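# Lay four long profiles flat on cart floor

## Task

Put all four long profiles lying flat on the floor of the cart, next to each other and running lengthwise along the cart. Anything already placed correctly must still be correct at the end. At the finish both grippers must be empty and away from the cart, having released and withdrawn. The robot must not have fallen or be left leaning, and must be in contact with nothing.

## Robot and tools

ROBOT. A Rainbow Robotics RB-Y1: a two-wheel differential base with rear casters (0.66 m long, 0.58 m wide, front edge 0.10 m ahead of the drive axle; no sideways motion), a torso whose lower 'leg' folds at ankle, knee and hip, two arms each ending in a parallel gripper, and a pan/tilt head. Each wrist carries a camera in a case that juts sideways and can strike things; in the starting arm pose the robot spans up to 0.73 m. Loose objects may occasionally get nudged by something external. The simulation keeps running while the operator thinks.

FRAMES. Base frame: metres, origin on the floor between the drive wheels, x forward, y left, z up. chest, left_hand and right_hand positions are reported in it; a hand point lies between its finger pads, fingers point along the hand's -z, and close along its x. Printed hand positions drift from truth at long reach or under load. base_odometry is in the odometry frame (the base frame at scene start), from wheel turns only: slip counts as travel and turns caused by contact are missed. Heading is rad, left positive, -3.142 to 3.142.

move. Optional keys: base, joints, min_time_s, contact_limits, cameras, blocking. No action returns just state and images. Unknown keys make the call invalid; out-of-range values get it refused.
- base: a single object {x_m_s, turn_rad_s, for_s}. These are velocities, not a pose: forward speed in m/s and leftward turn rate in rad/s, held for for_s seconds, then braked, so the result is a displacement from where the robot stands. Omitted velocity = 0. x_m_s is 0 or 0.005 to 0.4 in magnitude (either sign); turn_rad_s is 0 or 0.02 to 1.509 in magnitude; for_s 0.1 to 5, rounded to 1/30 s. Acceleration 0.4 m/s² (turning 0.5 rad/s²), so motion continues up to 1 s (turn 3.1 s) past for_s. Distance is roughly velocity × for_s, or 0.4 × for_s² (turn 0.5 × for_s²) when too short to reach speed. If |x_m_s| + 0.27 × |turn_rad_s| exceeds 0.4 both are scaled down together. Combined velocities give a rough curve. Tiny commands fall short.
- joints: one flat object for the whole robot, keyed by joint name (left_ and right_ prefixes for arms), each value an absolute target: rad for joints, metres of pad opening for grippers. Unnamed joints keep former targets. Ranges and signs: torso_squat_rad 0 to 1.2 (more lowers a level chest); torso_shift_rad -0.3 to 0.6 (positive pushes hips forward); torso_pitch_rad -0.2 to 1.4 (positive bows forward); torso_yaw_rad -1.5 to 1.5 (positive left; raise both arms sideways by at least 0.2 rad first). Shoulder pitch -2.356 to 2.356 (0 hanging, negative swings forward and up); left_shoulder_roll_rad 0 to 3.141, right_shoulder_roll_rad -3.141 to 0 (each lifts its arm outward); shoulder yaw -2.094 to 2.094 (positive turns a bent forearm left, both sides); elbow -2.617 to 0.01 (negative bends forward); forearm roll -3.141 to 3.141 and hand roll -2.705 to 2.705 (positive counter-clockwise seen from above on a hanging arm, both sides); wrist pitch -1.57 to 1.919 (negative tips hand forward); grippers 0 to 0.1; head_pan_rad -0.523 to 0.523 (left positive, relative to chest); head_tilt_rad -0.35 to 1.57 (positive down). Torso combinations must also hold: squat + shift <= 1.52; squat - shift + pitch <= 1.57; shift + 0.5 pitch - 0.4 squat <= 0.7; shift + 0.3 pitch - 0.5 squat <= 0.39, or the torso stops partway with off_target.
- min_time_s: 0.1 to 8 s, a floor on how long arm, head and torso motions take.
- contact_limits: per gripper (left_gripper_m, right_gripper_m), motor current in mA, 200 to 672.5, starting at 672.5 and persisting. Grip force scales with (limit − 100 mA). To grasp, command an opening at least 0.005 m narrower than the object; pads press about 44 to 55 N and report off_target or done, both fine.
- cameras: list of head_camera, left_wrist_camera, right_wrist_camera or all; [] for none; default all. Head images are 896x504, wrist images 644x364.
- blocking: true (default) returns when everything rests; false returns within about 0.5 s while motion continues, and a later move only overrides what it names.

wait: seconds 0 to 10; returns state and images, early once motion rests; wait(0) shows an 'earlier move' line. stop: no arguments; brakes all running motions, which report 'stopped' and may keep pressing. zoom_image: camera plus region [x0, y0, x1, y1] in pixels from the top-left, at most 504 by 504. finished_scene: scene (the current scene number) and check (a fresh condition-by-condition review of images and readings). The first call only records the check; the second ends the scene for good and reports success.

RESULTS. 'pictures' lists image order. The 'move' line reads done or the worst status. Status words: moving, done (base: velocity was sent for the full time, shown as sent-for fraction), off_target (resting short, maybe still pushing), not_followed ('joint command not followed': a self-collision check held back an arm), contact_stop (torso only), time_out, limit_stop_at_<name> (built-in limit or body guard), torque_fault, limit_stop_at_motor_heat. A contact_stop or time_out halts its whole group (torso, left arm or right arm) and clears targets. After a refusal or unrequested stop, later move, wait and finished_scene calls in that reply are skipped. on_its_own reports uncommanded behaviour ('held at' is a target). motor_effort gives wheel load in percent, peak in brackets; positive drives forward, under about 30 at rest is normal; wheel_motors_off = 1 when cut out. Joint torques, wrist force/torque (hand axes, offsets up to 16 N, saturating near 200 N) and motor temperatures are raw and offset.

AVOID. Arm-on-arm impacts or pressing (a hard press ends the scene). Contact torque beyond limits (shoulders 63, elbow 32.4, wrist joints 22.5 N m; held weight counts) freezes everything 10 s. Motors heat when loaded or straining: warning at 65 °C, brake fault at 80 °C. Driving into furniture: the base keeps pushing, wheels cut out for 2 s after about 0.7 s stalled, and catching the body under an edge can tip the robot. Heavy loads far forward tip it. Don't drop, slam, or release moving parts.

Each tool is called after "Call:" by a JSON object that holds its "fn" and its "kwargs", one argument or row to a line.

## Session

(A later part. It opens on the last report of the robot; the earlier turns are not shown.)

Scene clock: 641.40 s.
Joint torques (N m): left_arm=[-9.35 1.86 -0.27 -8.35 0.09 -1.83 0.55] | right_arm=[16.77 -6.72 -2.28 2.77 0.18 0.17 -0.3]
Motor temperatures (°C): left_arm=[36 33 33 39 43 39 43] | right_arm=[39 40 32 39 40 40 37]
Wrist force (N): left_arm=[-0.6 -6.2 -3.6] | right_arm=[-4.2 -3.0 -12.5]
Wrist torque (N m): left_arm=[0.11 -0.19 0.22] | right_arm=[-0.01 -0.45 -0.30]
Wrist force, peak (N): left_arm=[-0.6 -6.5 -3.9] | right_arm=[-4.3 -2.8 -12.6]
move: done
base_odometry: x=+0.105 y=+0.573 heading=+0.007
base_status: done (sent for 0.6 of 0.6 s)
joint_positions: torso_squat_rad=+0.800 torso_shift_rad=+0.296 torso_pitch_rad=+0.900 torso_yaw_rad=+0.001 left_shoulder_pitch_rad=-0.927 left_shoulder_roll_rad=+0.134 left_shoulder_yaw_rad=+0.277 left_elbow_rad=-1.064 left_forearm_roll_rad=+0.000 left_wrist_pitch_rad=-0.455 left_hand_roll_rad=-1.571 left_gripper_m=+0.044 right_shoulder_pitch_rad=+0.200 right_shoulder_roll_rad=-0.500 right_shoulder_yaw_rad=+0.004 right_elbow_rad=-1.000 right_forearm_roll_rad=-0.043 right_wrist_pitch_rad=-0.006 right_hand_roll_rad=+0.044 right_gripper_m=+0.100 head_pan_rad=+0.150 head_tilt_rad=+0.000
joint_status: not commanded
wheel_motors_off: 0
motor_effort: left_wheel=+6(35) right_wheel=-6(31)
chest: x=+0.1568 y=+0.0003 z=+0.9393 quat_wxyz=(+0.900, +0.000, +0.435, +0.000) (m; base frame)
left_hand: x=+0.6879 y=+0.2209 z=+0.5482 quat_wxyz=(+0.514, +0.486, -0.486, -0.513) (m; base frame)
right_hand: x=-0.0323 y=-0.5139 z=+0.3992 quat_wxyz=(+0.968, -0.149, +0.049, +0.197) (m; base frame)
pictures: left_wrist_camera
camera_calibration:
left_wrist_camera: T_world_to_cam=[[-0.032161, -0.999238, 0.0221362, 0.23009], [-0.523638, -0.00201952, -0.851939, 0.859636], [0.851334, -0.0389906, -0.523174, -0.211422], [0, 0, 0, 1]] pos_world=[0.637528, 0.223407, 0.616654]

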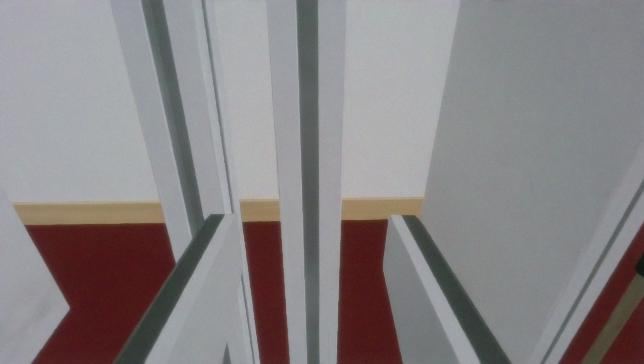

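Call:
{"fn": "move", "kwargs": {
  "base": {"x_m_s":0.12,"for_s":0.62},
  "cameras": ["left_wrist_camera"]
}}

Call:
{"fn": "move", "kwargs": {
  "joints": {"left_gripper_m":0.01},
  "cameras": ["left_wrist_camera","head_camera"]
}}

Scene clock: 652.30 s.
Joint torques (N m): left_arm=[-8.98 2.61 -1.35 -8.96 -0.14 -2.28 0.33] | right_arm=[16.77 -7.22 -2.11 2.55 0.26 0.23 -0.35]
Motor temperatures (°C): left_arm=[36 33 33 39 43 39 43] | right_arm=[39 40 32 39 40 40 37]
Wrist force (N): left_arm=[-0.6 -5.5 -3.6] | right_arm=[-4.3 -3.1 -12.4]
Wrist torque (N m): left_arm=[0.05 -0.18 0.23] | right_arm=[-0.01 -0.46 -0.31]
Wrist force, peak (N): left_arm=[-0.4 -6.6 -4.1] | right_arm=[-4.4 -2.9 -12.7]
move: done
base_odometry: x=+0.181 y=+0.573 heading=+0.007
base_status: done (sent for 0.63 of 0.63 s)
joint_positions: torso_squat_rad=+0.800 torso_shift_rad=+0.296 torso_pitch_rad=+0.900 torso_yaw_rad=+0.001 left_shoulder_pitch_rad=-0.927 left_shoulder_roll_rad=+0.134 left_shoulder_yaw_rad=+0.277 left_elbow_rad=-1.064 left_forearm_roll_rad=+0.000 left_wrist_pitch_rad=-0.455 left_hand_roll_rad=-1.571 left_gripper_m=+0.044 right_shoulder_pitch_rad=+0.200 right_shoulder_roll_rad=-0.500 right_shoulder_yaw_rad=+0.004 right_elbow_rad=-1.000 right_forearm_roll_rad=-0.043 right_wrist_pitch_rad=-0.006 right_hand_roll_rad=+0.044 right_gripper_m=+0.100 head_pan_rad=+0.150 head_tilt_rad=+0.000
joint_status: not commanded
wheel_motors_off: 0
motor_effort: left_wheel=+6(35) right_wheel=-14(24)
chest: x=+0.1568 y=+0.0003 z=+0.9393 quat_wxyz=(+0.900, +0.000, +0.435, +0.000) (m; base frame)
left_hand: x=+0.6879 y=+0.2209 z=+0.5482 quat_wxyz=(+0.514, +0.486, -0.486, -0.513) (m; base frame)
right_hand: x=-0.0323 y=-0.5139 z=+0.3992 quat_wxyz=(+0.968, -0.149, +0.049, +0.197) (m; base frame)
pictures: left_wrist_camera
camera_calibration:
left_wrist_camera: T_world_to_cam=[[-0.0321524, -0.999238, 0.0221296, 0.230095], [-0.523666, -0.00201706, -0.851921, 0.859623], [0.851317, -0.0389798, -0.523202, -0.211387], [0, 0, 0, 1]] pos_world=[0.637511, 0.223413, 0.616641]

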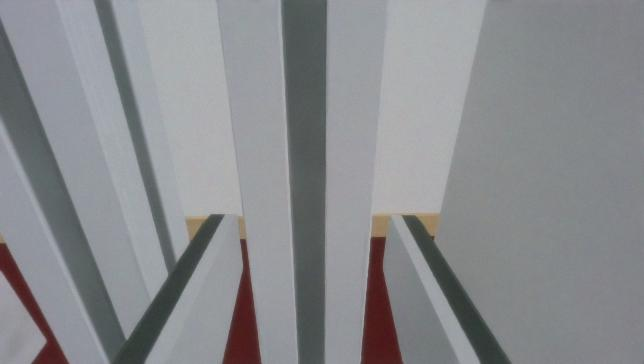

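Scene clock: 653.17 s.
Joint torques (N m): left_arm=[-9.87 2.05 -0.55 -8.31 -0.21 -1.97 0.15] | right_arm=[16.45 -7.37 -2.51 2.57 0 0.12 -0.12]
Motor temperatures (°C): left_arm=[36 33 33 39 43 39 43] | right_arm=[39 40 32 39 40 40 37]
Wrist force (N): left_arm=[-0.2 -6.0 -3.9] | right_arm=[-4.0 -2.9 -12.1]
Wrist torque (N m): left_arm=[0.12 -0.24 0.60] | right_arm=[-0.01 -0.43 -0.32]
Wrist force, peak (N): left_arm=[-0.2 -7.6 -3.5] | right_arm=[-4.1 -2.9 -12.8]
move: off_target
base_odometry: x=+0.181 y=+0.573 heading=+0.007
base_status: not commanded
joint_positions: torso_squat_rad=+0.800 torso_shift_rad=+0.296 torso_pitch_rad=+0.900 torso_yaw_rad=+0.001 left_shoulder_pitch_rad=-0.927 left_shoulder_roll_rad=+0.134 left_shoulder_yaw_rad=+0.277 left_elbow_rad=-1.064 left_forearm_roll_rad=+0.000 left_wrist_pitch_rad=-0.455 left_hand_roll_rad=-1.571 left_gripper_m=+0.030 right_shoulder_pitch_rad=+0.200 right_shoulder_roll_rad=-0.500 right_shoulder_yaw_rad=+0.004 right_elbow_rad=-1.000 right_forearm_roll_rad=-0.043 right_wrist_pitch_rad=-0.006 right_hand_roll_rad=+0.044 right_gripper_m=+0.100 head_pan_rad=+0.150 head_tilt_rad=+0.000
joint_status: left_gripper_m off_target (ended at +0.030, target +0.010)
wheel_motors_off: 0
motor_effort: left_wheel=+7(7) right_wheel=-9(12)
chest: x=+0.1568 y=+0.0003 z=+0.9393 quat_wxyz=(+0.900, +0.000, +0.435, +0.000) (m; base frame)
left_hand: x=+0.6879 y=+0.2208 z=+0.5482 quat_wxyz=(+0.514, +0.486, -0.486, -0.513) (m; base frame)
right_hand: x=-0.0323 y=-0.5139 z=+0.3992 quat_wxyz=(+0.968, -0.149, +0.049, +0.197) (m; base frame)
pictures: head_camera, left_wrist_camera
camera_calibration:
head_camera: T_world_to_cam=[[0.0372439, -0.994378, -0.099126, 0.097461], [-0.754918, 0.0369972, -0.654775, 0.988897], [0.654761, 0.0992184, -0.749295, 0.510974], [0, 0, 0, 1]] pos_world=[0.40834, 0.00962857, 1.04004]
left_wrist_camera: T_world_to_cam=[[-0.0321877, -0.999232, 0.0223413, 0.229928], [-0.523704, -0.00217737, -0.851897, 0.859648], [0.851292, -0.0391209, -0.523232, -0.211323], [0, 0, 0, 1]] pos_world=[0.637499, 0.223356, 0.616624]

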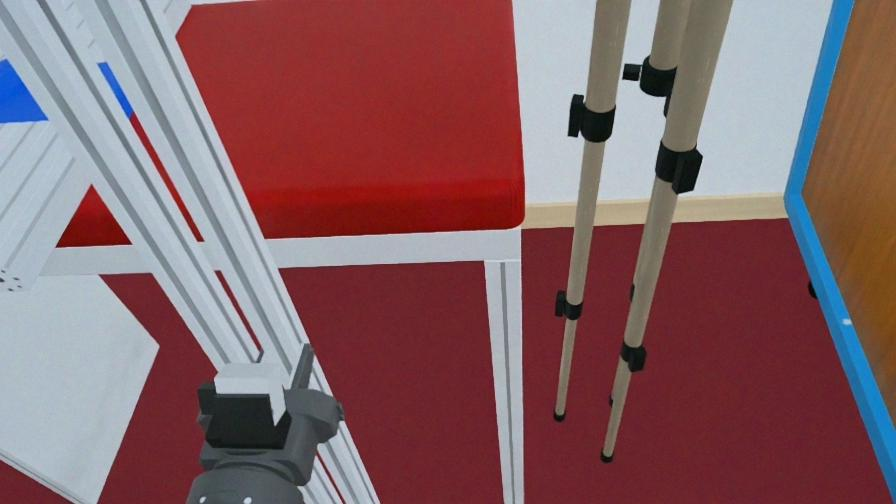

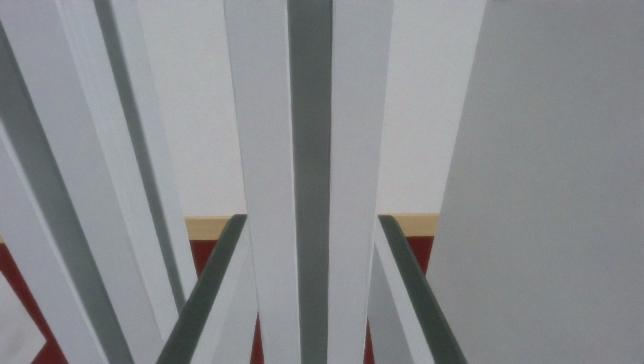

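Call:
{"fn": "move", "kwargs": {
  "base": {"x_m_s":-0.3,"for_s":1.88},
  "joints": {"torso_squat_rad":0.65},
  "min_time_s": 0.8,
  "cameras": ["head_camera"]
}}

Scene clock: 661.33 s.
Joint torques (N m): left_arm=[-14.04 2.51 -0.55 -12.41 0.1 -4.2 0.22] | right_arm=[16.22 -7.03 -2.26 2.43 0.16 0.25 -0.36]
Motor temperatures (°C): left_arm=[36 33 33 40 43 39 43] | right_arm=[39 40 32 39 40 40 37]
Wrist force (N): left_arm=[-0.1 -14.6 -4.7] | right_arm=[-4.2 -3.4 -12.8]
Wrist torque (N m): left_arm=[-0.16 -0.14 0.21] | right_arm=[0.02 -0.48 -0.32]
Wrist force, peak (N): left_arm=[-0.4 -17.3 -4.1] | right_arm=[-4.4 -3.4 -13.0]
move: done
base_odometry: x=-0.379 y=+0.569 heading=+0.008
base_status: done (sent for 1.87 of 1.87 s)
joint_positions: torso_squat_rad=+0.650 torso_shift_rad=+0.296 torso_pitch_rad=+0.901 torso_yaw_rad=+0.001 left_shoulder_pitch_rad=-0.926 left_shoulder_roll_rad=+0.134 left_shoulder_yaw_rad=+0.277 left_elbow_rad=-1.063 left_forearm_roll_rad=+0.000 left_wrist_pitch_rad=-0.454 left_hand_roll_rad=-1.571 left_gripper_m=+0.030 right_shoulder_pitch_rad=+0.200 right_shoulder_roll_rad=-0.500 right_shoulder_yaw_rad=+0.004 right_elbow_rad=-1.000 right_forearm_roll_rad=-0.043 right_wrist_pitch_rad=-0.006 right_hand_roll_rad=+0.044 right_gripper_m=+0.100 head_pan_rad=+0.150 head_tilt_rad=+0.000
joint_status: all done
wheel_motors_off: 0
motor_effort: left_wheel=+10(28) right_wheel=-9(37)
chest: x=+0.1772 y=+0.0003 z=+1.0057 quat_wxyz=(+0.900, +0.000, +0.435, +0.000) (m; base frame)
left_hand: x=+0.7074 y=+0.2210 z=+0.6132 quat_wxyz=(+0.515, +0.486, -0.485, -0.514) (m; base frame)
right_hand: x=-0.0122 y=-0.5139 z=+0.4657 quat_wxyz=(+0.968, -0.149, +0.049, +0.197) (m; base frame)
pictures: head_camera
camera_calibration:
head_camera: T_world_to_cam=[[0.0372069, -0.994378, -0.0991358, 0.10331], [-0.755159, 0.0369949, -0.654497, 1.04757], [0.654485, 0.0992151, -0.749537, 0.547666], [0, 0, 0, 1]] pos_world=[0.428802, 0.00963734, 1.10637]

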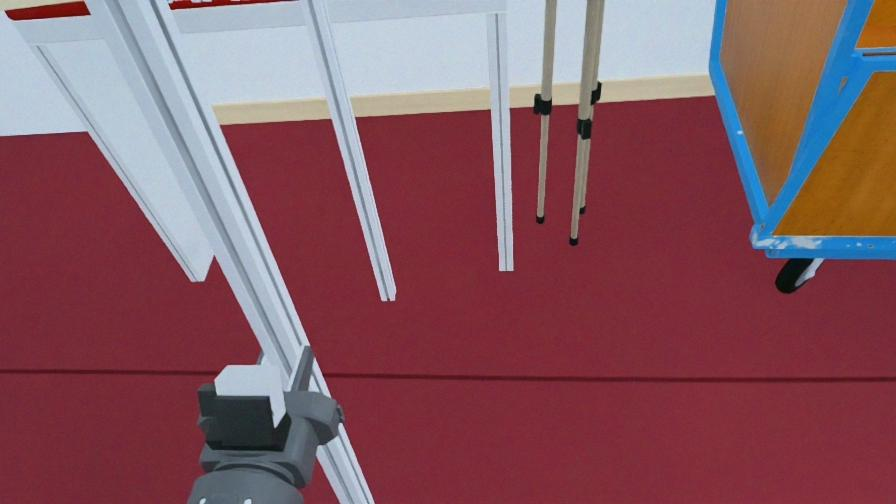

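Call:
{"fn": "move", "kwargs": {
  "base": {"turn_rad_s":-0.7,"for_s":2.266},
  "cameras": []
}}

Call:
{"fn": "move", "kwargs": {
  "base": {"x_m_s":0.35,"for_s":3.667},
  "joints": {"torso_squat_rad":0.4,"left_shoulder_pitch_rad":-1.075,"left_shoulder_roll_rad":0.178,"left_shoulder_yaw_rad":0.306,"left_elbow_rad":-1.819,"left_forearm_roll_rad":0,"left_wrist_pitch_rad":1.91,"left_hand_roll_rad":0,"head_tilt_rad":0.25,"head_pan_rad":0},
  "min_time_s": 3,
  "cameras": []
}}

Call:
{"fn": "move", "kwargs": {
  "base": {"turn_rad_s":0.7,"for_s":2.22},
  "cameras": ["head_camera"]
}}

Call:
{"fn": "move", "kwargs": {
  "joints": {"head_pan_rad":0.5},
  "cameras": ["head_camera"]
}}

Scene clock: 671.97 s.
Joint torques (N m): left_arm=[-13.57 2.86 -0.94 -12.82 -0.15 -4.7 0.17] | right_arm=[16.28 -6.66 -2.34 2.71 0.14 0.2 -0.22]
Motor temperatures (°C): left_arm=[36 33 33 40 43 40 43] | right_arm=[39 40 32 39 40 40 37]
Wrist force (N): left_arm=[-0.6 -15.4 -4.2] | right_arm=[-4.5 -3.2 -12.9]
Wrist torque (N m): left_arm=[-0.16 -0.22 0.19] | right_arm=[0.00 -0.52 -0.33]
Wrist force, peak (N): left_arm=[-0.8 -15.8 -4.2] | right_arm=[-4.1 -3.6 -13.0]
move: done
base_odometry: x=-0.379 y=+0.569 heading=-1.579
base_status: done (sent for 2.27 of 2.27 s)
joint_positions: torso_squat_rad=+0.650 torso_shift_rad=+0.296 torso_pitch_rad=+0.901 torso_yaw_rad=+0.001 left_shoulder_pitch_rad=-0.926 left_shoulder_roll_rad=+0.134 left_shoulder_yaw_rad=+0.277 left_elbow_rad=-1.063 left_forearm_roll_rad=+0.000 left_wrist_pitch_rad=-0.454 left_hand_roll_rad=-1.571 left_gripper_m=+0.030 right_shoulder_pitch_rad=+0.200 right_shoulder_roll_rad=-0.500 right_shoulder_yaw_rad=+0.004 right_elbow_rad=-1.000 right_forearm_roll_rad=-0.043 right_wrist_pitch_rad=-0.006 right_hand_roll_rad=+0.044 right_gripper_m=+0.100 head_pan_rad=+0.150 head_tilt_rad=+0.000
joint_status: not commanded
wheel_motors_off: 0
motor_effort: left_wheel=+9(36) right_wheel=+1(36)
chest: x=+0.1772 y=+0.0003 z=+1.0057 quat_wxyz=(+0.900, +0.000, +0.435, +0.000) (m; base frame)
left_hand: x=+0.7075 y=+0.2210 z=+0.6132 quat_wxyz=(+0.515, +0.486, -0.485, -0.514) (m; base frame)
right_hand: x=-0.0122 y=-0.5139 z=+0.4657 quat_wxyz=(+0.968, -0.149, +0.049, +0.197) (m; base frame)
pictures: none
No camera images: "cameras" was empty.

Scene clock: 676.87 s.
Joint torques (N m): left_arm=[-14.69 5.37 0.62 -10.92 -0.16 -0.13 0.02] | right_arm=[17.09 -8.61 -3.31 2.75 0.25 0.14 0.05]
Motor temperatures (°C): left_arm=[36 33 33 41 43 40 43] | right_arm=[39 40 32 39 40 40 37]
Wrist force (N): left_arm=[-1.6 -0.2 -18.1] | right_arm=[-4.1 -3.1 -12.5]
Wrist torque (N m): left_arm=[-0.40 -0.20 0.23] | right_arm=[-0.02 -0.44 -0.31]
Wrist force, peak (N): left_arm=[-1.5 0.1 -18.5] | right_arm=[-2.3 13.4 -8.5]
move: done
base_odometry: x=-0.389 y=-0.714 heading=-1.579
base_status: done (sent for 3.67 of 3.67 s)
joint_positions: torso_squat_rad=+0.400 torso_shift_rad=+0.296 torso_pitch_rad=+0.901 torso_yaw_rad=+0.001 left_shoulder_pitch_rad=-1.074 left_shoulder_roll_rad=+0.178 left_shoulder_yaw_rad=+0.306 left_elbow_rad=-1.818 left_forearm_roll_rad=+0.000 left_wrist_pitch_rad=+1.910 left_hand_roll_rad=+0.000 left_gripper_m=+0.030 right_shoulder_pitch_rad=+0.200 right_shoulder_roll_rad=-0.500 right_shoulder_yaw_rad=+0.004 right_elbow_rad=-1.000 right_forearm_roll_rad=-0.043 right_wrist_pitch_rad=-0.006 right_hand_roll_rad=+0.044 right_gripper_m=+0.100 head_pan_rad=+0.000 head_tilt_rad=+0.250
joint_status: all done
wheel_motors_off: 0
motor_effort: left_wheel=+0(42) right_wheel=-4(29)
chest: x=+0.2028 y=+0.0003 z=+1.0893 quat_wxyz=(+0.900, +0.000, +0.435, +0.000) (m; base frame)
left_hand: x=+0.5975 y=+0.2209 z=+0.7101 quat_wxyz=(+1.000, +0.000, -0.028, +0.001) (m; base frame)
right_hand: x=+0.0133 y=-0.5136 z=+0.5493 quat_wxyz=(+0.968, -0.149, +0.049, +0.197) (m; base frame)
pictures: none
No camera images: "cameras" was empty.

Scene clock: 680.83 s.
Joint torques (N m): left_arm=[-14.08 5.54 0.55 -10.75 0.09 -0.22 -0.11] | right_arm=[16.75 -8.26 -2.75 2.65 0.21 0.24 -0.24]
Motor temperatures (°C): left_arm=[36 33 33 41 43 39 43] | right_arm=[39 40 32 39 40 40 37]
Wrist force (N): left_arm=[-1.3 0.0 -17.7] | right_arm=[-4.2 -3.2 -12.2]
Wrist torque (N m): left_arm=[-0.33 -0.19 0.17] | right_arm=[-0.01 -0.43 -0.32]
Wrist force, peak (N): left_arm=[-1.3 -0.3 -18.4] | right_arm=[-4.6 -3.3 -12.8]
move: done
base_odometry: x=-0.389 y=-0.714 heading=-0.016
base_status: done (sent for 2.23 of 2.23 s)
joint_positions: torso_squat_rad=+0.400 torso_shift_rad=+0.296 torso_pitch_rad=+0.901 torso_yaw_rad=+0.001 left_shoulder_pitch_rad=-1.074 left_shoulder_roll_rad=+0.178 left_shoulder_yaw_rad=+0.306 left_elbow_rad=-1.818 left_forearm_roll_rad=+0.000 left_wrist_pitch_rad=+1.910 left_hand_roll_rad=+0.000 left_gripper_m=+0.030 right_shoulder_pitch_rad=+0.200 right_shoulder_roll_rad=-0.500 right_shoulder_yaw_rad=+0.004 right_elbow_rad=-1.000 right_forearm_roll_rad=-0.043 right_wrist_pitch_rad=-0.006 right_hand_roll_rad=+0.044 right_gripper_m=+0.100 head_pan_rad=+0.000 head_tilt_rad=+0.250
joint_status: not commanded
wheel_motors_off: 0
motor_effort: left_wheel=-1(33) right_wheel=+9(34)
chest: x=+0.2028 y=+0.0003 z=+1.0893 quat_wxyz=(+0.900, +0.000, +0.435, +0.000) (m; base frame)
left_hand: x=+0.5975 y=+0.2209 z=+0.7101 quat_wxyz=(+1.000, +0.000, -0.028, +0.001) (m; base frame)
right_hand: x=+0.0133 y=-0.5137 z=+0.5493 quat_wxyz=(+0.968, -0.149, +0.049, +0.197) (m; base frame)
pictures: head_camera
camera_calibration:
head_camera: T_world_to_cam=[[-0.049485, -0.998269, 0.0317809, -0.0135285], [-0.891553, 0.0298072, -0.451934, 0.930238], [0.450204, -0.0506983, -0.891485, 0.839695], [0, 0, 0, 1]] pos_world=[0.450653, 0.00133821, 1.16941]

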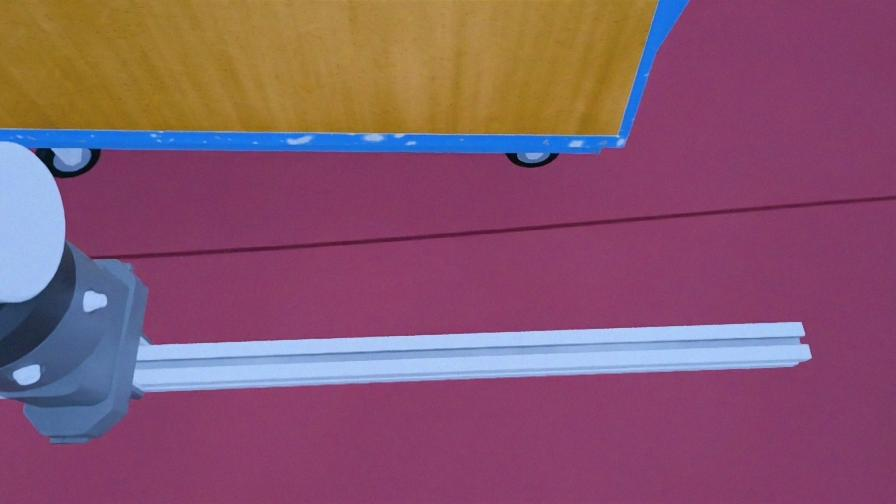

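Scene clock: 681.83 s.
Joint torques (N m): left_arm=[-14.14 5.43 0.58 -10.6 0.17 -0.01 0.06] | right_arm=[16.24 -8.18 -2.73 2.35 0.37 0.17 -0.2]
Motor temperatures (°C): left_arm=[36 33 33 41 43 39 43] | right_arm=[39 40 32 39 40 40 37]
Wrist force (N): left_arm=[-1.6 -0.2 -17.9] | right_arm=[-4.2 -3.0 -12.6]
Wrist torque (N m): left_arm=[-0.35 -0.21 0.27] | right_arm=[-0.03 -0.43 -0.32]
Wrist force, peak (N): left_arm=[-1.6 0.1 -18.4] | right_arm=[-4.2 -3.2 -12.6]
move: done
base_odometry: x=-0.389 y=-0.714 heading=-0.016
base_status: not commanded
joint_positions: torso_squat_rad=+0.400 torso_shift_rad=+0.296 torso_pitch_rad=+0.901 torso_yaw_rad=+0.001 left_shoulder_pitch_rad=-1.074 left_shoulder_roll_rad=+0.178 left_shoulder_yaw_rad=+0.306 left_elbow_rad=-1.818 left_forearm_roll_rad=+0.000 left_wrist_pitch_rad=+1.910 left_hand_roll_rad=+0.000 left_gripper_m=+0.030 right_shoulder_pitch_rad=+0.200 right_shoulder_roll_rad=-0.500 right_shoulder_yaw_rad=+0.004 right_elbow_rad=-1.000 right_forearm_roll_rad=-0.043 right_wrist_pitch_rad=-0.006 right_hand_roll_rad=+0.044 right_gripper_m=+0.100 head_pan_rad=+0.500 head_tilt_rad=+0.250
joint_status: all done
wheel_motors_off: 0
motor_effort: left_wheel=-1(2) right_wheel=+9(11)
chest: x=+0.2028 y=+0.0003 z=+1.0893 quat_wxyz=(+0.900, +0.000, +0.435, +0.000) (m; base frame)
left_hand: x=+0.5975 y=+0.2209 z=+0.7101 quat_wxyz=(+1.000, +0.000, -0.028, +0.001) (m; base frame)
right_hand: x=+0.0133 y=-0.5137 z=+0.5493 quat_wxyz=(+0.968, -0.149, +0.049, +0.197) (m; base frame)
pictures: head_camera
camera_calibration:
head_camera: T_world_to_cam=[[0.251862, -0.902784, -0.348636, 0.329041], [-0.885442, -0.0695694, -0.459513, 0.937076], [0.390587, 0.424431, -0.816885, 0.772455], [0, 0, 0, 1]] pos_world=[0.445143, 0.034391, 1.17632]

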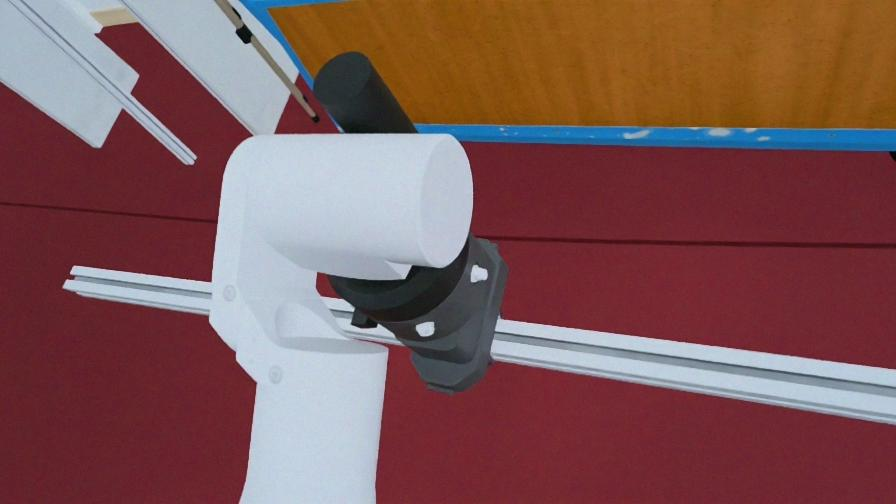

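Call:
{"fn": "move", "kwargs": {
  "base": {"x_m_s":0.3,"for_s":1.8},
  "joints": {"head_pan_rad":-0.3},
  "cameras": ["head_camera"]
}}

Scene clock: 690.00 s.
Joint torques (N m): left_arm=[-13.9 5.64 0.22 -10.74 -0.29 -0.34 0.12] | right_arm=[16.7 -8.42 -2.98 2.73 0.17 0.04 -0.32]
Motor temperatures (°C): left_arm=[36 33 33 41 43 39 43] | right_arm=[39 40 32 39 40 40 37]
Wrist force (N): left_arm=[-1.8 0.0 -17.9] | right_arm=[-4.1 -3.2 -12.4]
Wrist torque (N m): left_arm=[-0.41 -0.24 0.22] | right_arm=[-0.01 -0.42 -0.31]
Wrist force, peak (N): left_arm=[-3.3 0.5 -18.5] | right_arm=[-4.4 -3.2 -12.8]
move: done
base_odometry: x=+0.151 y=-0.723 heading=-0.016
base_status: done (sent for 1.8 of 1.8 s)
joint_positions: torso_squat_rad=+0.400 torso_shift_rad=+0.296 torso_pitch_rad=+0.901 torso_yaw_rad=+0.001 left_shoulder_pitch_rad=-1.074 left_shoulder_roll_rad=+0.178 left_shoulder_yaw_rad=+0.306 left_elbow_rad=-1.818 left_forearm_roll_rad=+0.000 left_wrist_pitch_rad=+1.910 left_hand_roll_rad=+0.000 left_gripper_m=+0.030 right_shoulder_pitch_rad=+0.200 right_shoulder_roll_rad=-0.500 right_shoulder_yaw_rad=+0.004 right_elbow_rad=-1.000 right_forearm_roll_rad=-0.043 right_wrist_pitch_rad=-0.006 right_hand_roll_rad=+0.044 right_gripper_m=+0.100 head_pan_rad=-0.300 head_tilt_rad=+0.250
joint_status: all done
wheel_motors_off: 0
motor_effort: left_wheel=-3(26) right_wheel=+0(45)
chest: x=+0.2028 y=+0.0003 z=+1.0893 quat_wxyz=(+0.900, +0.000, +0.435, +0.000) (m; base frame)
left_hand: x=+0.5975 y=+0.2209 z=+0.7102 quat_wxyz=(+1.000, +0.000, -0.028, +0.001) (m; base frame)
right_hand: x=+0.0134 y=-0.5137 z=+0.5493 quat_wxyz=(+0.968, -0.149, +0.049, +0.197) (m; base frame)
pictures: head_camera
camera_calibration:
head_camera: T_world_to_cam=[[-0.231186, -0.937253, 0.260978, -0.219936], [-0.880423, 0.0873914, -0.466067, 0.942965], [0.414015, -0.337519, -0.845383, 0.798211], [0, 0, 0, 1]] pos_world=[0.448891, -0.019131, 1.17168]

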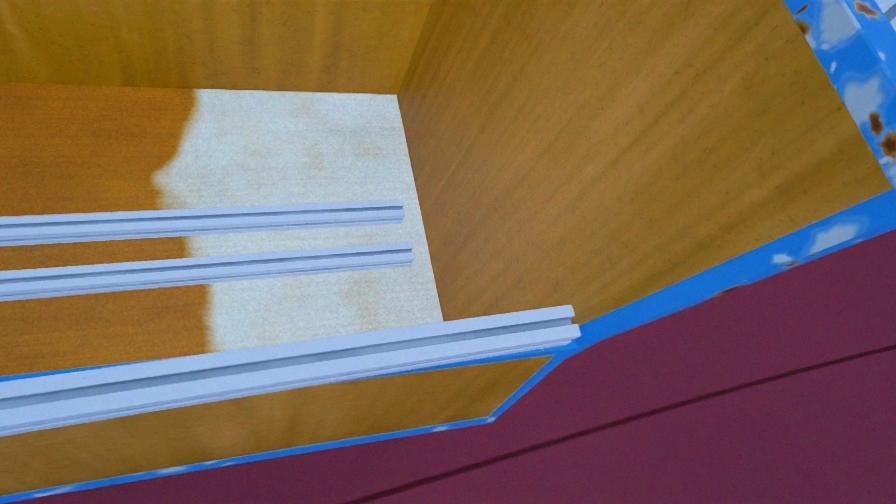

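Call:
{"fn": "move", "kwargs": {
  "base": {"x_m_s":0.3,"for_s":1.007},
  "cameras": ["head_camera"]
}}

Scene clock: 709.57 s.
Joint torques (N m): left_arm=[-14.62 5.51 0.55 -10.51 -0.2 -0.01 0.21] | right_arm=[17.03 -8.31 -3.22 2.94 0.13 0.2 -0.14]
Motor temperatures (°C): left_arm=[36 33 33 41 43 39 43] | right_arm=[39 40 32 39 40 40 37]
Wrist force (N): left_arm=[-1.8 -0.1 -17.4] | right_arm=[-4.2 -3.0 -12.7]
Wrist torque (N m): left_arm=[-0.31 -0.25 0.25] | right_arm=[-0.03 -0.44 -0.31]
Wrist force, peak (N): left_arm=[-3.1 0.3 -18.5] | right_arm=[-4.4 -2.8 -12.8]
move: done
base_odometry: x=+0.451 y=-0.727 heading=-0.016
base_status: done (sent for 1 of 1 s)
joint_positions: torso_squat_rad=+0.400 torso_shift_rad=+0.296 torso_pitch_rad=+0.901 torso_yaw_rad=+0.001 left_shoulder_pitch_rad=-1.074 left_shoulder_roll_rad=+0.178 left_shoulder_yaw_rad=+0.306 left_elbow_rad=-1.818 left_forearm_roll_rad=+0.000 left_wrist_pitch_rad=+1.910 left_hand_roll_rad=+0.000 left_gripper_m=+0.030 right_shoulder_pitch_rad=+0.200 right_shoulder_roll_rad=-0.500 right_shoulder_yaw_rad=+0.004 right_elbow_rad=-1.000 right_forearm_roll_rad=-0.043 right_wrist_pitch_rad=-0.006 right_hand_roll_rad=+0.044 right_gripper_m=+0.100 head_pan_rad=-0.300 head_tilt_rad=+0.250
joint_status: not commanded
wheel_motors_off: 0
motor_effort: left_wheel=-3(24) right_wheel=+1(31)
chest: x=+0.2028 y=+0.0003 z=+1.0893 quat_wxyz=(+0.900, +0.000, +0.435, +0.000) (m; base frame)
left_hand: x=+0.5975 y=+0.2209 z=+0.7102 quat_wxyz=(+1.000, +0.000, -0.028, +0.001) (m; base frame)
right_hand: x=+0.0134 y=-0.5137 z=+0.5493 quat_wxyz=(+0.968, -0.149, +0.049, +0.197) (m; base frame)
pictures: head_camera
camera_calibration:
head_camera: T_world_to_cam=[[-0.231186, -0.937253, 0.260978, -0.219933], [-0.880423, 0.0873917, -0.466067, 0.942973], [0.414015, -0.337519, -0.845383, 0.798206], [0, 0, 0, 1]] pos_world=[0.4489, -0.0191312, 1.17168]

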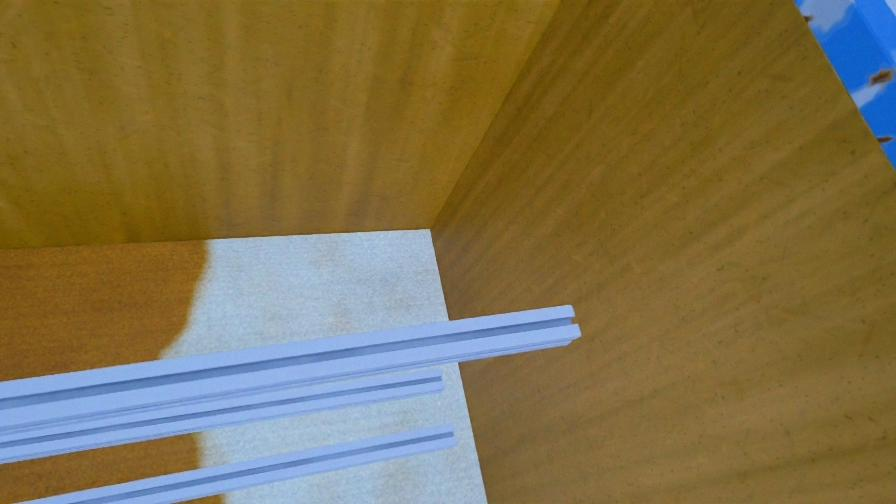

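Call:
{"fn": "move", "kwargs": {
  "joints": {"torso_squat_rad":0.8,"torso_pitch_rad":1.0,"left_shoulder_pitch_rad":-0.968,"left_shoulder_roll_rad":0.1455,"left_shoulder_yaw_rad":0.2856,"left_elbow_rad":-1.63,"left_forearm_roll_rad":0,"left_wrist_pitch_rad":1.568,"left_hand_roll_rad":0},
  "min_time_s": 2.5,
  "cameras": ["head_camera"]
}}

Call:
{"fn": "move", "kwargs": {
  "joints": {"left_shoulder_pitch_rad":-1.1564,"left_shoulder_roll_rad":0.2036,"left_shoulder_yaw_rad":0.3184,"left_elbow_rad":-0.8909,"left_forearm_roll_rad":0,"left_wrist_pitch_rad":1.024,"left_hand_roll_rad":0},
  "min_time_s": 3,
  "cameras": ["head_camera","left_wrist_camera"]
}}

Scene clock: 720.00 s.
Joint torques (N m): left_arm=[-10.15 1.67 -1.5 -10.42 -0.1 0 0.15] | right_arm=[18.69 -7.15 -3.15 3.56 0.23 0.43 -0.18]
Motor temperatures (°C): left_arm=[36 33 33 41 43 39 43] | right_arm=[39 40 32 39 40 40 37]
Wrist force (N): left_arm=[-0.8 -0.3 -18.4] | right_arm=[-3.2 -3.2 -12.4]
Wrist torque (N m): left_arm=[-0.40 -0.20 0.25] | right_arm=[0.00 -0.37 -0.31]
Wrist force, peak (N): left_arm=[-1.2 0.1 -18.8] | right_arm=[-4.0 -3.4 -12.8]
move: done
base_odometry: x=+0.451 y=-0.727 heading=-0.016
base_status: not commanded
joint_positions: torso_squat_rad=+0.800 torso_shift_rad=+0.296 torso_pitch_rad=+1.000 torso_yaw_rad=+0.001 left_shoulder_pitch_rad=-0.967 left_shoulder_roll_rad=+0.146 left_shoulder_yaw_rad=+0.286 left_elbow_rad=-1.629 left_forearm_roll_rad=+0.000 left_wrist_pitch_rad=+1.568 left_hand_roll_rad=+0.000 left_gripper_m=+0.030 right_shoulder_pitch_rad=+0.200 right_shoulder_roll_rad=-0.500 right_shoulder_yaw_rad=+0.004 right_elbow_rad=-1.000 right_forearm_roll_rad=-0.043 right_wrist_pitch_rad=-0.006 right_hand_roll_rad=+0.044 right_gripper_m=+0.100 head_pan_rad=-0.300 head_tilt_rad=+0.250
joint_status: all done
wheel_motors_off: 0
motor_effort: left_wheel=-1(4) right_wheel=+1(3)
chest: x=+0.1748 y=+0.0003 z=+0.9141 quat_wxyz=(+0.877, +0.000, +0.480, +0.000) (m; base frame)
left_hand: x=+0.5115 y=+0.2208 z=+0.4174 quat_wxyz=(+1.000, +0.000, +0.000, +0.001) (m; base frame)
right_hand: x=-0.0675 y=-0.5137 z=+0.3956 quat_wxyz=(+0.964, -0.139, +0.097, +0.204) (m; base frame)
pictures: head_camera
camera_calibration:
head_camera: T_world_to_cam=[[-0.204055, -0.93725, 0.282708, -0.205287], [-0.922465, 0.0874041, -0.376058, 0.761728], [0.32775, -0.337524, -0.882415, 0.710541], [0, 0, 0, 1]] pos_world=[0.427897, -0.0191589, 0.971482]

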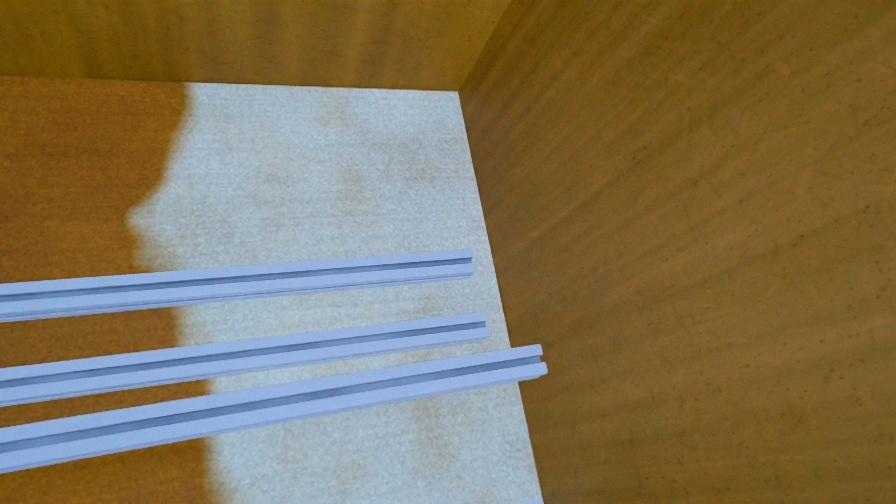

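Scene clock: 723.30 s.
Joint torques (N m): left_arm=[8.3 -0.17 0.88 2.18 -0.18 -7.21 0.2] | right_arm=[17.96 -6.96 -2.32 3.15 0.22 0.36 -0.21]
Motor temperatures (°C): left_arm=[36 33 33 41 43 39 43] | right_arm=[39 40 32 39 40 40 37]
Wrist force (N): left_arm=[-25.5 1.1 41.1] | right_arm=[-3.4 -3.3 -12.5]
Wrist torque (N m): left_arm=[-0.33 0.86 0.35] | right_arm=[0.01 -0.37 -0.32]
Wrist force, peak (N): left_arm=[-32.0 -0.5 47.8] | right_arm=[-3.4 -3.2 -12.8]
move: done
base_odometry: x=+0.451 y=-0.727 heading=-0.016
base_status: not commanded
joint_positions: torso_squat_rad=+0.801 torso_shift_rad=+0.293 torso_pitch_rad=+0.992 torso_yaw_rad=+0.002 left_shoulder_pitch_rad=-1.161 left_shoulder_roll_rad=+0.204 left_shoulder_yaw_rad=+0.318 left_elbow_rad=-0.893 left_forearm_roll_rad=+0.000 left_wrist_pitch_rad=+1.026 left_hand_roll_rad=+0.000 left_gripper_m=+0.030 right_shoulder_pitch_rad=+0.200 right_shoulder_roll_rad=-0.500 right_shoulder_yaw_rad=+0.004 right_elbow_rad=-1.000 right_forearm_roll_rad=-0.043 right_wrist_pitch_rad=-0.006 right_hand_roll_rad=+0.044 right_gripper_m=+0.100 head_pan_rad=-0.300 head_tilt_rad=+0.250
joint_status: all done
wheel_motors_off: 0
motor_effort: left_wheel=+11(13) right_wheel=+2(5)
chest: x=+0.1718 y=-0.0006 z=+0.9163 quat_wxyz=(+0.879, +0.001, +0.476, +0.001) (m; base frame)
left_hand: x=+0.5168 y=+0.2209 z=+0.3048 quat_wxyz=(+1.000, +0.001, -0.006, +0.000) (m; base frame)
right_hand: x=-0.0663 y=-0.5131 z=+0.3944 quat_wxyz=(+0.965, -0.138, +0.093, +0.203) (m; base frame)
pictures: head_camera, left_wrist_camera
camera_calibration:
head_camera: T_world_to_cam=[[-0.206283, -0.938092, 0.278264, -0.202964], [-0.919407, 0.0884995, -0.383222, 0.765887], [0.334872, -0.33489, -0.880744, 0.710446], [0, 0, 0, 1]] pos_world=[0.424386, -0.0202583, 0.975703]
left_wrist_camera: T_world_to_cam=[[0.998695, 0.0206706, 0.0466982, -0.535589], [-0.00392446, -0.880654, 0.473744, 0.0841262], [0.0509175, -0.473309, -0.879423, 0.425143], [0, 0, 0, 1]] pos_world=[0.513573, 0.286381, 0.359037]

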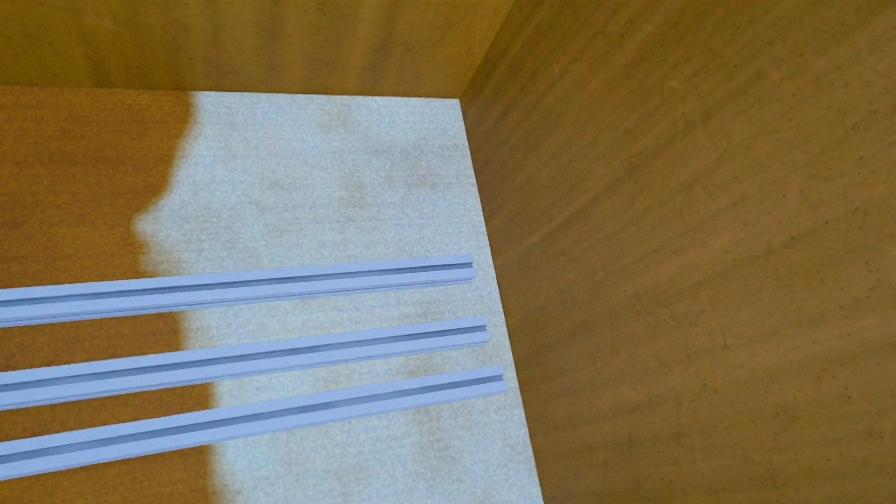

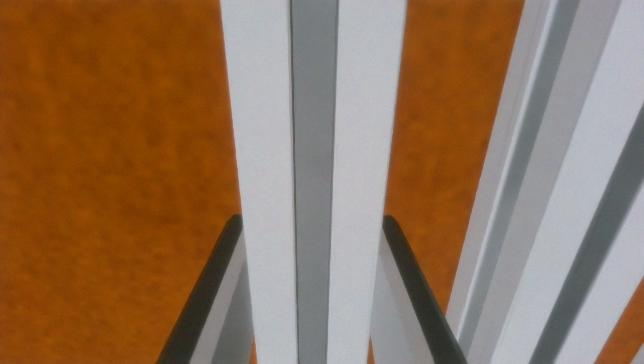

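Call:
{"fn": "move", "kwargs": {
  "joints": {"left_gripper_m":0.055},
  "cameras": []
}}

Call:
{"fn": "move", "kwargs": {
  "joints": {"torso_squat_rad":0.7},
  "min_time_s": 0.8,
  "cameras": ["head_camera","left_wrist_camera"]
}}

Scene clock: 726.63 s.
Joint torques (N m): left_arm=[12.61 0.44 1.01 2.08 -0.32 -0.36 0.16] | right_arm=[18.42 -7.1 -2.19 3.3 0.27 0.31 -0.01]
Motor temperatures (°C): left_arm=[36 33 33 40 43 39 43] | right_arm=[39 40 32 39 40 40 37]
Wrist force (N): left_arm=[-1.5 -0.2 -8.6] | right_arm=[-3.5 -3.2 -12.4]
Wrist torque (N m): left_arm=[-0.24 -0.29 0.23] | right_arm=[-0.01 -0.38 -0.33]
Wrist force, peak (N): left_arm=[-25.2 0.1 42.1] | right_arm=[-3.6 -3.4 -12.6]
move: done
base_odometry: x=+0.451 y=-0.727 heading=-0.016
base_status: not commanded
joint_positions: torso_squat_rad=+0.801 torso_shift_rad=+0.293 torso_pitch_rad=+0.993 torso_yaw_rad=+0.002 left_shoulder_pitch_rad=-1.162 left_shoulder_roll_rad=+0.204 left_shoulder_yaw_rad=+0.318 left_elbow_rad=-0.893 left_forearm_roll_rad=+0.000 left_wrist_pitch_rad=+1.024 left_hand_roll_rad=+0.000 left_gripper_m=+0.055 right_shoulder_pitch_rad=+0.200 right_shoulder_roll_rad=-0.500 right_shoulder_yaw_rad=+0.004 right_elbow_rad=-1.000 right_forearm_roll_rad=-0.043 right_wrist_pitch_rad=-0.006 right_hand_roll_rad=+0.044 right_gripper_m=+0.100 head_pan_rad=-0.300 head_tilt_rad=+0.250
joint_status: all done
wheel_motors_off: 0
motor_effort: left_wheel=+1(11) right_wheel=+2(5)
chest: x=+0.1721 y=-0.0006 z=+0.9161 quat_wxyz=(+0.879, +0.001, +0.476, +0.001) (m; base frame)
left_hand: x=+0.5178 y=+0.2205 z=+0.3046 quat_wxyz=(+1.000, +0.001, -0.007, +0.000) (m; base frame)
right_hand: x=-0.0664 y=-0.5132 z=+0.3944 quat_wxyz=(+0.965, -0.138, +0.093, +0.203) (m; base frame)
pictures: none
No camera images: "cameras" was empty.

Scene clock: 727.80 s.
Joint torques (N m): left_arm=[-8.19 3.34 0.44 -6.3 -0.24 -0.2 0.04] | right_arm=[18.76 -6.88 -2.79 3.57 0.17 0.22 -0.11]
Motor temperatures (°C): left_arm=[36 33 33 40 43 39 43] | right_arm=[39 40 32 39 40 40 37]
Wrist force (N): left_arm=[-1.2 -0.1 -8.5] | right_arm=[-3.6 -3.5 -12.6]
Wrist torque (N m): left_arm=[-0.28 -0.27 0.20] | right_arm=[0.02 -0.43 -0.31]
Wrist force, peak (N): left_arm=[-1.5 0.3 -9.9] | right_arm=[-3.7 -3.6 -12.9]
move: done
base_odometry: x=+0.451 y=-0.727 heading=-0.016
base_status: not commanded
joint_positions: torso_squat_rad=+0.700 torso_shift_rad=+0.296 torso_pitch_rad=+1.000 torso_yaw_rad=+0.001 left_shoulder_pitch_rad=-1.156 left_shoulder_roll_rad=+0.204 left_shoulder_yaw_rad=+0.318 left_elbow_rad=-0.891 left_forearm_roll_rad=+0.000 left_wrist_pitch_rad=+1.024 left_hand_roll_rad=+0.000 left_gripper_m=+0.055 right_shoulder_pitch_rad=+0.200 right_shoulder_roll_rad=-0.500 right_shoulder_yaw_rad=+0.004 right_elbow_rad=-1.000 right_forearm_roll_rad=-0.043 right_wrist_pitch_rad=-0.006 right_hand_roll_rad=+0.044 right_gripper_m=+0.100 head_pan_rad=-0.300 head_tilt_rad=+0.250
joint_status: all done
wheel_motors_off: 0
motor_effort: left_wheel=-1(3) right_wheel=-2(7)
chest: x=+0.1887 y=+0.0002 z=+0.9597 quat_wxyz=(+0.878, +0.000, +0.480, +0.000) (m; base frame)
left_hand: x=+0.5256 y=+0.2207 z=+0.3433 quat_wxyz=(+1.000, +0.000, +0.000, +0.000) (m; base frame)
right_hand: x=-0.0536 y=-0.5137 z=+0.4410 quat_wxyz=(+0.964, -0.139, +0.097, +0.204) (m; base frame)
pictures: head_camera, left_wrist_camera
camera_calibration:
head_camera: T_world_to_cam=[[-0.204168, -0.937313, 0.282417, -0.215165], [-0.922376, 0.0875507, -0.376242, 0.791804], [0.327931, -0.337311, -0.88243, 0.746234], [0, 0, 0, 1]] pos_world=[0.441698, -0.0192876, 1.01718]
left_wrist_camera: T_world_to_cam=[[0.999185, 0.021483, 0.0341795, -0.542316], [0.00264573, -0.879677, 0.475564, 0.0614418], [0.0402835, -0.475085, -0.879017, 0.464306], [0, 0, 0, 1]] pos_world=[0.523007, 0.286285, 0.39745]

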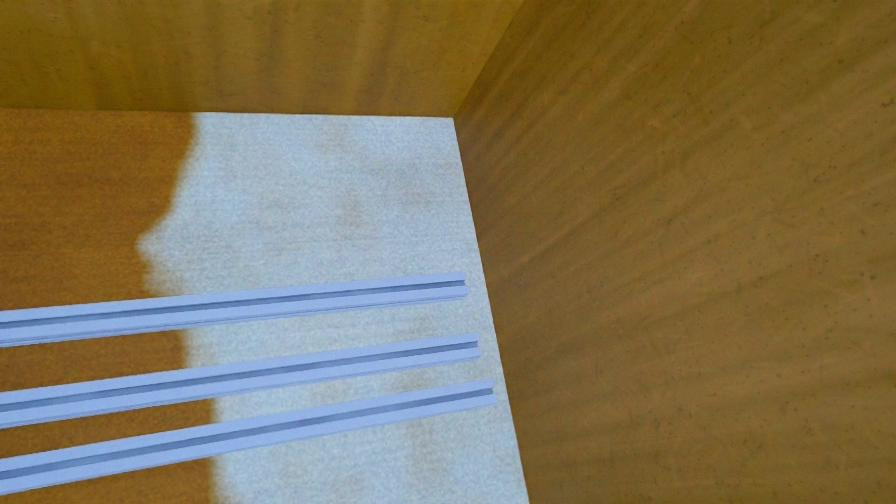

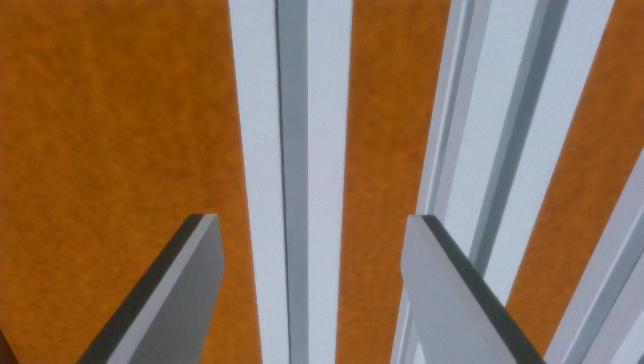

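Call:
{"fn": "move", "kwargs": {
  "joints": {"torso_squat_rad":0.5,"torso_pitch_rad":0.95,"left_shoulder_pitch_rad":-0.968,"left_shoulder_roll_rad":0.1455,"left_shoulder_yaw_rad":0.2856,"left_elbow_rad":-1.63,"left_forearm_roll_rad":0,"left_wrist_pitch_rad":1.568,"left_hand_roll_rad":0},
  "min_time_s": 1.5,
  "cameras": []
}}

Call:
{"fn": "move", "kwargs": {
  "joints": {"torso_squat_rad":0.4,"torso_pitch_rad":0.9,"left_shoulder_pitch_rad":-1.075,"left_shoulder_roll_rad":0.178,"left_shoulder_yaw_rad":0.306,"left_elbow_rad":-1.819,"left_forearm_roll_rad":0,"left_wrist_pitch_rad":1.91,"left_hand_roll_rad":0},
  "cameras": []
}}

Call:
{"fn": "move", "kwargs": {
  "base": {"x_m_s":-0.35,"for_s":2.374},
  "cameras": ["head_camera"]
}}

Call:
{"fn": "move", "kwargs": {
  "base": {"turn_rad_s":0.8,"for_s":1.975},
  "joints": {"torso_squat_rad":0.8,"torso_pitch_rad":0.9,"left_shoulder_pitch_rad":-0.927,"left_shoulder_roll_rad":0.134,"left_shoulder_yaw_rad":0.277,"left_elbow_rad":-1.064,"left_forearm_roll_rad":0,"left_wrist_pitch_rad":-0.455,"left_hand_roll_rad":-1.571,"left_gripper_m":0.053,"head_tilt_rad":0,"head_pan_rad":0.15},
  "cameras": ["head_camera"]
}}

Scene clock: 739.60 s.
Joint torques (N m): left_arm=[-9.01 1.88 -0.92 -8.61 -0.32 -0.24 0.14] | right_arm=[17.29 -7 -2.77 3.02 0.21 0.44 -0.1]
Motor temperatures (°C): left_arm=[36 33 33 40 43 39 43] | right_arm=[39 40 32 39 40 40 37]
Wrist force (N): left_arm=[-1.0 0.2 -8.7] | right_arm=[-3.3 -3.2 -12.7]
Wrist torque (N m): left_arm=[-0.29 -0.17 0.25] | right_arm=[0.03 -0.39 -0.33]
Wrist force, peak (N): left_arm=[-1.2 0.2 -9.5] | right_arm=[-3.5 -3.5 -12.9]
move: done
base_odometry: x=+0.451 y=-0.727 heading=-0.016
base_status: not commanded
joint_positions: torso_squat_rad=+0.500 torso_shift_rad=+0.296 torso_pitch_rad=+0.950 torso_yaw_rad=+0.001 left_shoulder_pitch_rad=-0.968 left_shoulder_roll_rad=+0.146 left_shoulder_yaw_rad=+0.286 left_elbow_rad=-1.630 left_forearm_roll_rad=+0.000 left_wrist_pitch_rad=+1.568 left_hand_roll_rad=+0.000 left_gripper_m=+0.055 right_shoulder_pitch_rad=+0.200 right_shoulder_roll_rad=-0.500 right_shoulder_yaw_rad=+0.004 right_elbow_rad=-1.000 right_forearm_roll_rad=-0.043 right_wrist_pitch_rad=-0.006 right_hand_roll_rad=+0.044 right_gripper_m=+0.100 head_pan_rad=-0.300 head_tilt_rad=+0.250
joint_status: all done
wheel_motors_off: 0
motor_effort: left_wheel=+0(1) right_wheel=-1(3)
chest: x=+0.2030 y=+0.0002 z=+1.0480 quat_wxyz=(+0.889, +0.000, +0.457, +0.000) (m; base frame)
left_hand: x=+0.5646 y=+0.2208 z=+0.5692 quat_wxyz=(+1.000, +0.000, -0.025, +0.001) (m; base frame)
right_hand: x=-0.0130 y=-0.5137 z=+0.5179 quat_wxyz=(+0.966, -0.144, +0.073, +0.200) (m; base frame)
pictures: none
No camera images: "cameras" was empty.

Scene clock: 740.70 s.
Joint torques (N m): left_arm=[-10.56 4.26 0.5 -7.92 -0.24 -0.35 -0.03] | right_arm=[16.7 -8.14 -2.28 2.64 0.45 0.32 -0.03]
Motor temperatures (°C): left_arm=[36 33 33 40 43 39 43] | right_arm=[39 40 32 39 40 40 37]
Wrist force (N): left_arm=[-1.2 0.4 -8.2] | right_arm=[-4.0 -3.3 -12.3]
Wrist torque (N m): left_arm=[-0.31 -0.21 0.22] | right_arm=[0.02 -0.43 -0.31]
Wrist force, peak (N): left_arm=[-2.8 0.6 -10.7] | right_arm=[-4.5 -3.2 -12.7]
move: done
base_odometry: x=+0.451 y=-0.727 heading=-0.016
base_status: not commanded
joint_positions: torso_squat_rad=+0.400 torso_shift_rad=+0.296 torso_pitch_rad=+0.900 torso_yaw_rad=+0.001 left_shoulder_pitch_rad=-1.075 left_shoulder_roll_rad=+0.178 left_shoulder_yaw_rad=+0.306 left_elbow_rad=-1.819 left_forearm_roll_rad=+0.000 left_wrist_pitch_rad=+1.910 left_hand_roll_rad=+0.000 left_gripper_m=+0.055 right_shoulder_pitch_rad=+0.200 right_shoulder_roll_rad=-0.500 right_shoulder_yaw_rad=+0.004 right_elbow_rad=-1.000 right_forearm_roll_rad=-0.043 right_wrist_pitch_rad=-0.006 right_hand_roll_rad=+0.044 right_gripper_m=+0.100 head_pan_rad=-0.300 head_tilt_rad=+0.250
joint_status: all done
wheel_motors_off: 0
motor_effort: left_wheel=+0(1) right_wheel=+2(3)
chest: x=+0.2026 y=+0.0002 z=+1.0895 quat_wxyz=(+0.900, +0.000, +0.435, +0.000) (m; base frame)
left_hand: x=+0.5979 y=+0.2208 z=+0.7110 quat_wxyz=(+1.000, +0.000, -0.029, +0.001) (m; base frame)
right_hand: x=+0.0133 y=-0.5137 z=+0.5493 quat_wxyz=(+0.968, -0.149, +0.049, +0.197) (m; base frame)
pictures: none
No camera images: "cameras" was empty.

Scene clock: 744.50 s.
Joint torques (N m): left_arm=[-11.54 4.2 0.03 -8.48 -0.23 -0.26 -0.02] | right_arm=[16.37 -7.86 -2.92 2.3 0.23 0.3 -0.18]
Motor temperatures (°C): left_arm=[36 33 33 40 43 39 43] | right_arm=[39 40 32 39 40 40 37]
Wrist force (N): left_arm=[-1.3 0.3 -8.7] | right_arm=[-4.1 -3.0 -12.6]
Wrist torque (N m): left_arm=[-0.30 -0.25 0.26] | right_arm=[-0.03 -0.43 -0.31]
Wrist force, peak (N): left_arm=[-1.6 0.1 -9.1] | right_arm=[-4.1 -3.5 -12.8]
move: done
base_odometry: x=-0.377 y=-0.714 heading=-0.016
base_status: done (sent for 2.37 of 2.37 s)
joint_positions: torso_squat_rad=+0.400 torso_shift_rad=+0.296 torso_pitch_rad=+0.900 torso_yaw_rad=+0.001 left_shoulder_pitch_rad=-1.075 left_shoulder_roll_rad=+0.178 left_shoulder_yaw_rad=+0.306 left_elbow_rad=-1.819 left_forearm_roll_rad=+0.000 left_wrist_pitch_rad=+1.910 left_hand_roll_rad=+0.000 left_gripper_m=+0.055 right_shoulder_pitch_rad=+0.200 right_shoulder_roll_rad=-0.500 right_shoulder_yaw_rad=+0.004 right_elbow_rad=-1.000 right_forearm_roll_rad=-0.043 right_wrist_pitch_rad=-0.006 right_hand_roll_rad=+0.044 right_gripper_m=+0.100 head_pan_rad=-0.300 head_tilt_rad=+0.250
joint_status: not commanded
wheel_motors_off: 0
motor_effort: left_wheel=+3(35) right_wheel=-4(25)
chest: x=+0.2026 y=+0.0002 z=+1.0895 quat_wxyz=(+0.900, +0.000, +0.435, +0.000) (m; base frame)
left_hand: x=+0.5978 y=+0.2208 z=+0.7109 quat_wxyz=(+1.000, +0.000, -0.029, +0.001) (m; base frame)
right_hand: x=+0.0133 y=-0.5137 z=+0.5493 quat_wxyz=(+0.968, -0.149, +0.049, +0.197) (m; base frame)
pictures: head_camera
camera_calibration:
head_camera: T_world_to_cam=[[-0.231375, -0.937289, 0.26068, -0.219763], [-0.880166, 0.087523, -0.466527, 0.943264], [0.414455, -0.337385, -0.845221, 0.798157], [0, 0, 0, 1]] pos_world=[0.448581, -0.0192528, 1.17196]

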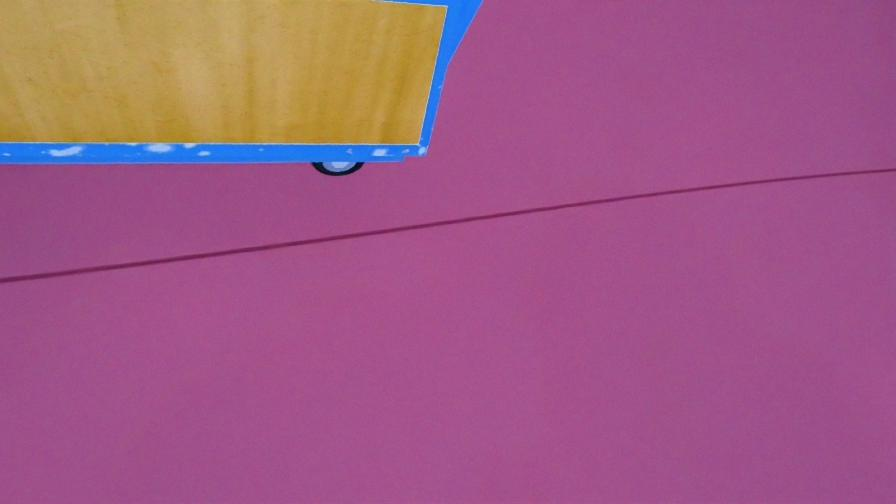

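Scene clock: 748.40 s.
Joint torques (N m): left_arm=[-9.79 1.61 -0.77 -8.6 -0.09 -1.59 0.83] | right_arm=[16.38 -7.9 -2.83 2.71 0.15 0.23 -0.08]
Motor temperatures (°C): left_arm=[36 33 33 40 43 39 43] | right_arm=[39 40 32 39 40 40 37]
Wrist force (N): left_arm=[-1.0 -6.2 -3.7] | right_arm=[-4.3 -3.0 -12.5]
Wrist torque (N m): left_arm=[0.07 -0.24 0.24] | right_arm=[0.00 -0.46 -0.32]
Wrist force, peak (N): left_arm=[-3.0 -1.5 -8.7] | right_arm=[-4.4 -3.4 -12.8]
move: done
base_odometry: x=-0.378 y=-0.714 heading=+1.557
base_status: done (sent for 1.97 of 1.97 s)
joint_positions: torso_squat_rad=+0.800 torso_shift_rad=+0.296 torso_pitch_rad=+0.900 torso_yaw_rad=+0.001 left_shoulder_pitch_rad=-0.927 left_shoulder_roll_rad=+0.134 left_shoulder_yaw_rad=+0.277 left_elbow_rad=-1.064 left_forearm_roll_rad=+0.000 left_wrist_pitch_rad=-0.455 left_hand_roll_rad=-1.571 left_gripper_m=+0.053 right_shoulder_pitch_rad=+0.200 right_shoulder_roll_rad=-0.500 right_shoulder_yaw_rad=+0.004 right_elbow_rad=-1.000 right_forearm_roll_rad=-0.043 right_wrist_pitch_rad=-0.006 right_hand_roll_rad=+0.044 right_gripper_m=+0.100 head_pan_rad=+0.150 head_tilt_rad=+0.000
joint_status: all done
wheel_motors_off: 0
motor_effort: left_wheel=+0(32) right_wheel=+9(38)
chest: x=+0.1568 y=+0.0003 z=+0.9393 quat_wxyz=(+0.900, +0.000, +0.435, +0.000) (m; base frame)
left_hand: x=+0.6879 y=+0.2209 z=+0.5481 quat_wxyz=(+0.514, +0.486, -0.486, -0.513) (m; base frame)
right_hand: x=-0.0325 y=-0.5138 z=+0.3991 quat_wxyz=(+0.968, -0.149, +0.049, +0.197) (m; base frame)
pictures: head_camera
camera_calibration:
head_camera: T_world_to_cam=[[0.0372133, -0.994381, -0.0991082, 0.0974431], [-0.754916, 0.0370087, -0.654777, 0.988913], [0.654765, 0.0991847, -0.749296, 0.510982], [0, 0, 0, 1]] pos_world=[0.408347, 0.00961543, 1.04005]

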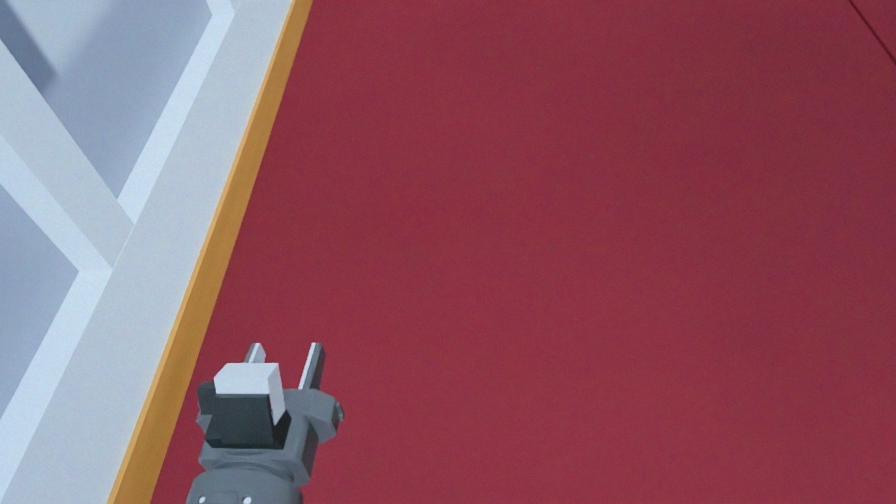

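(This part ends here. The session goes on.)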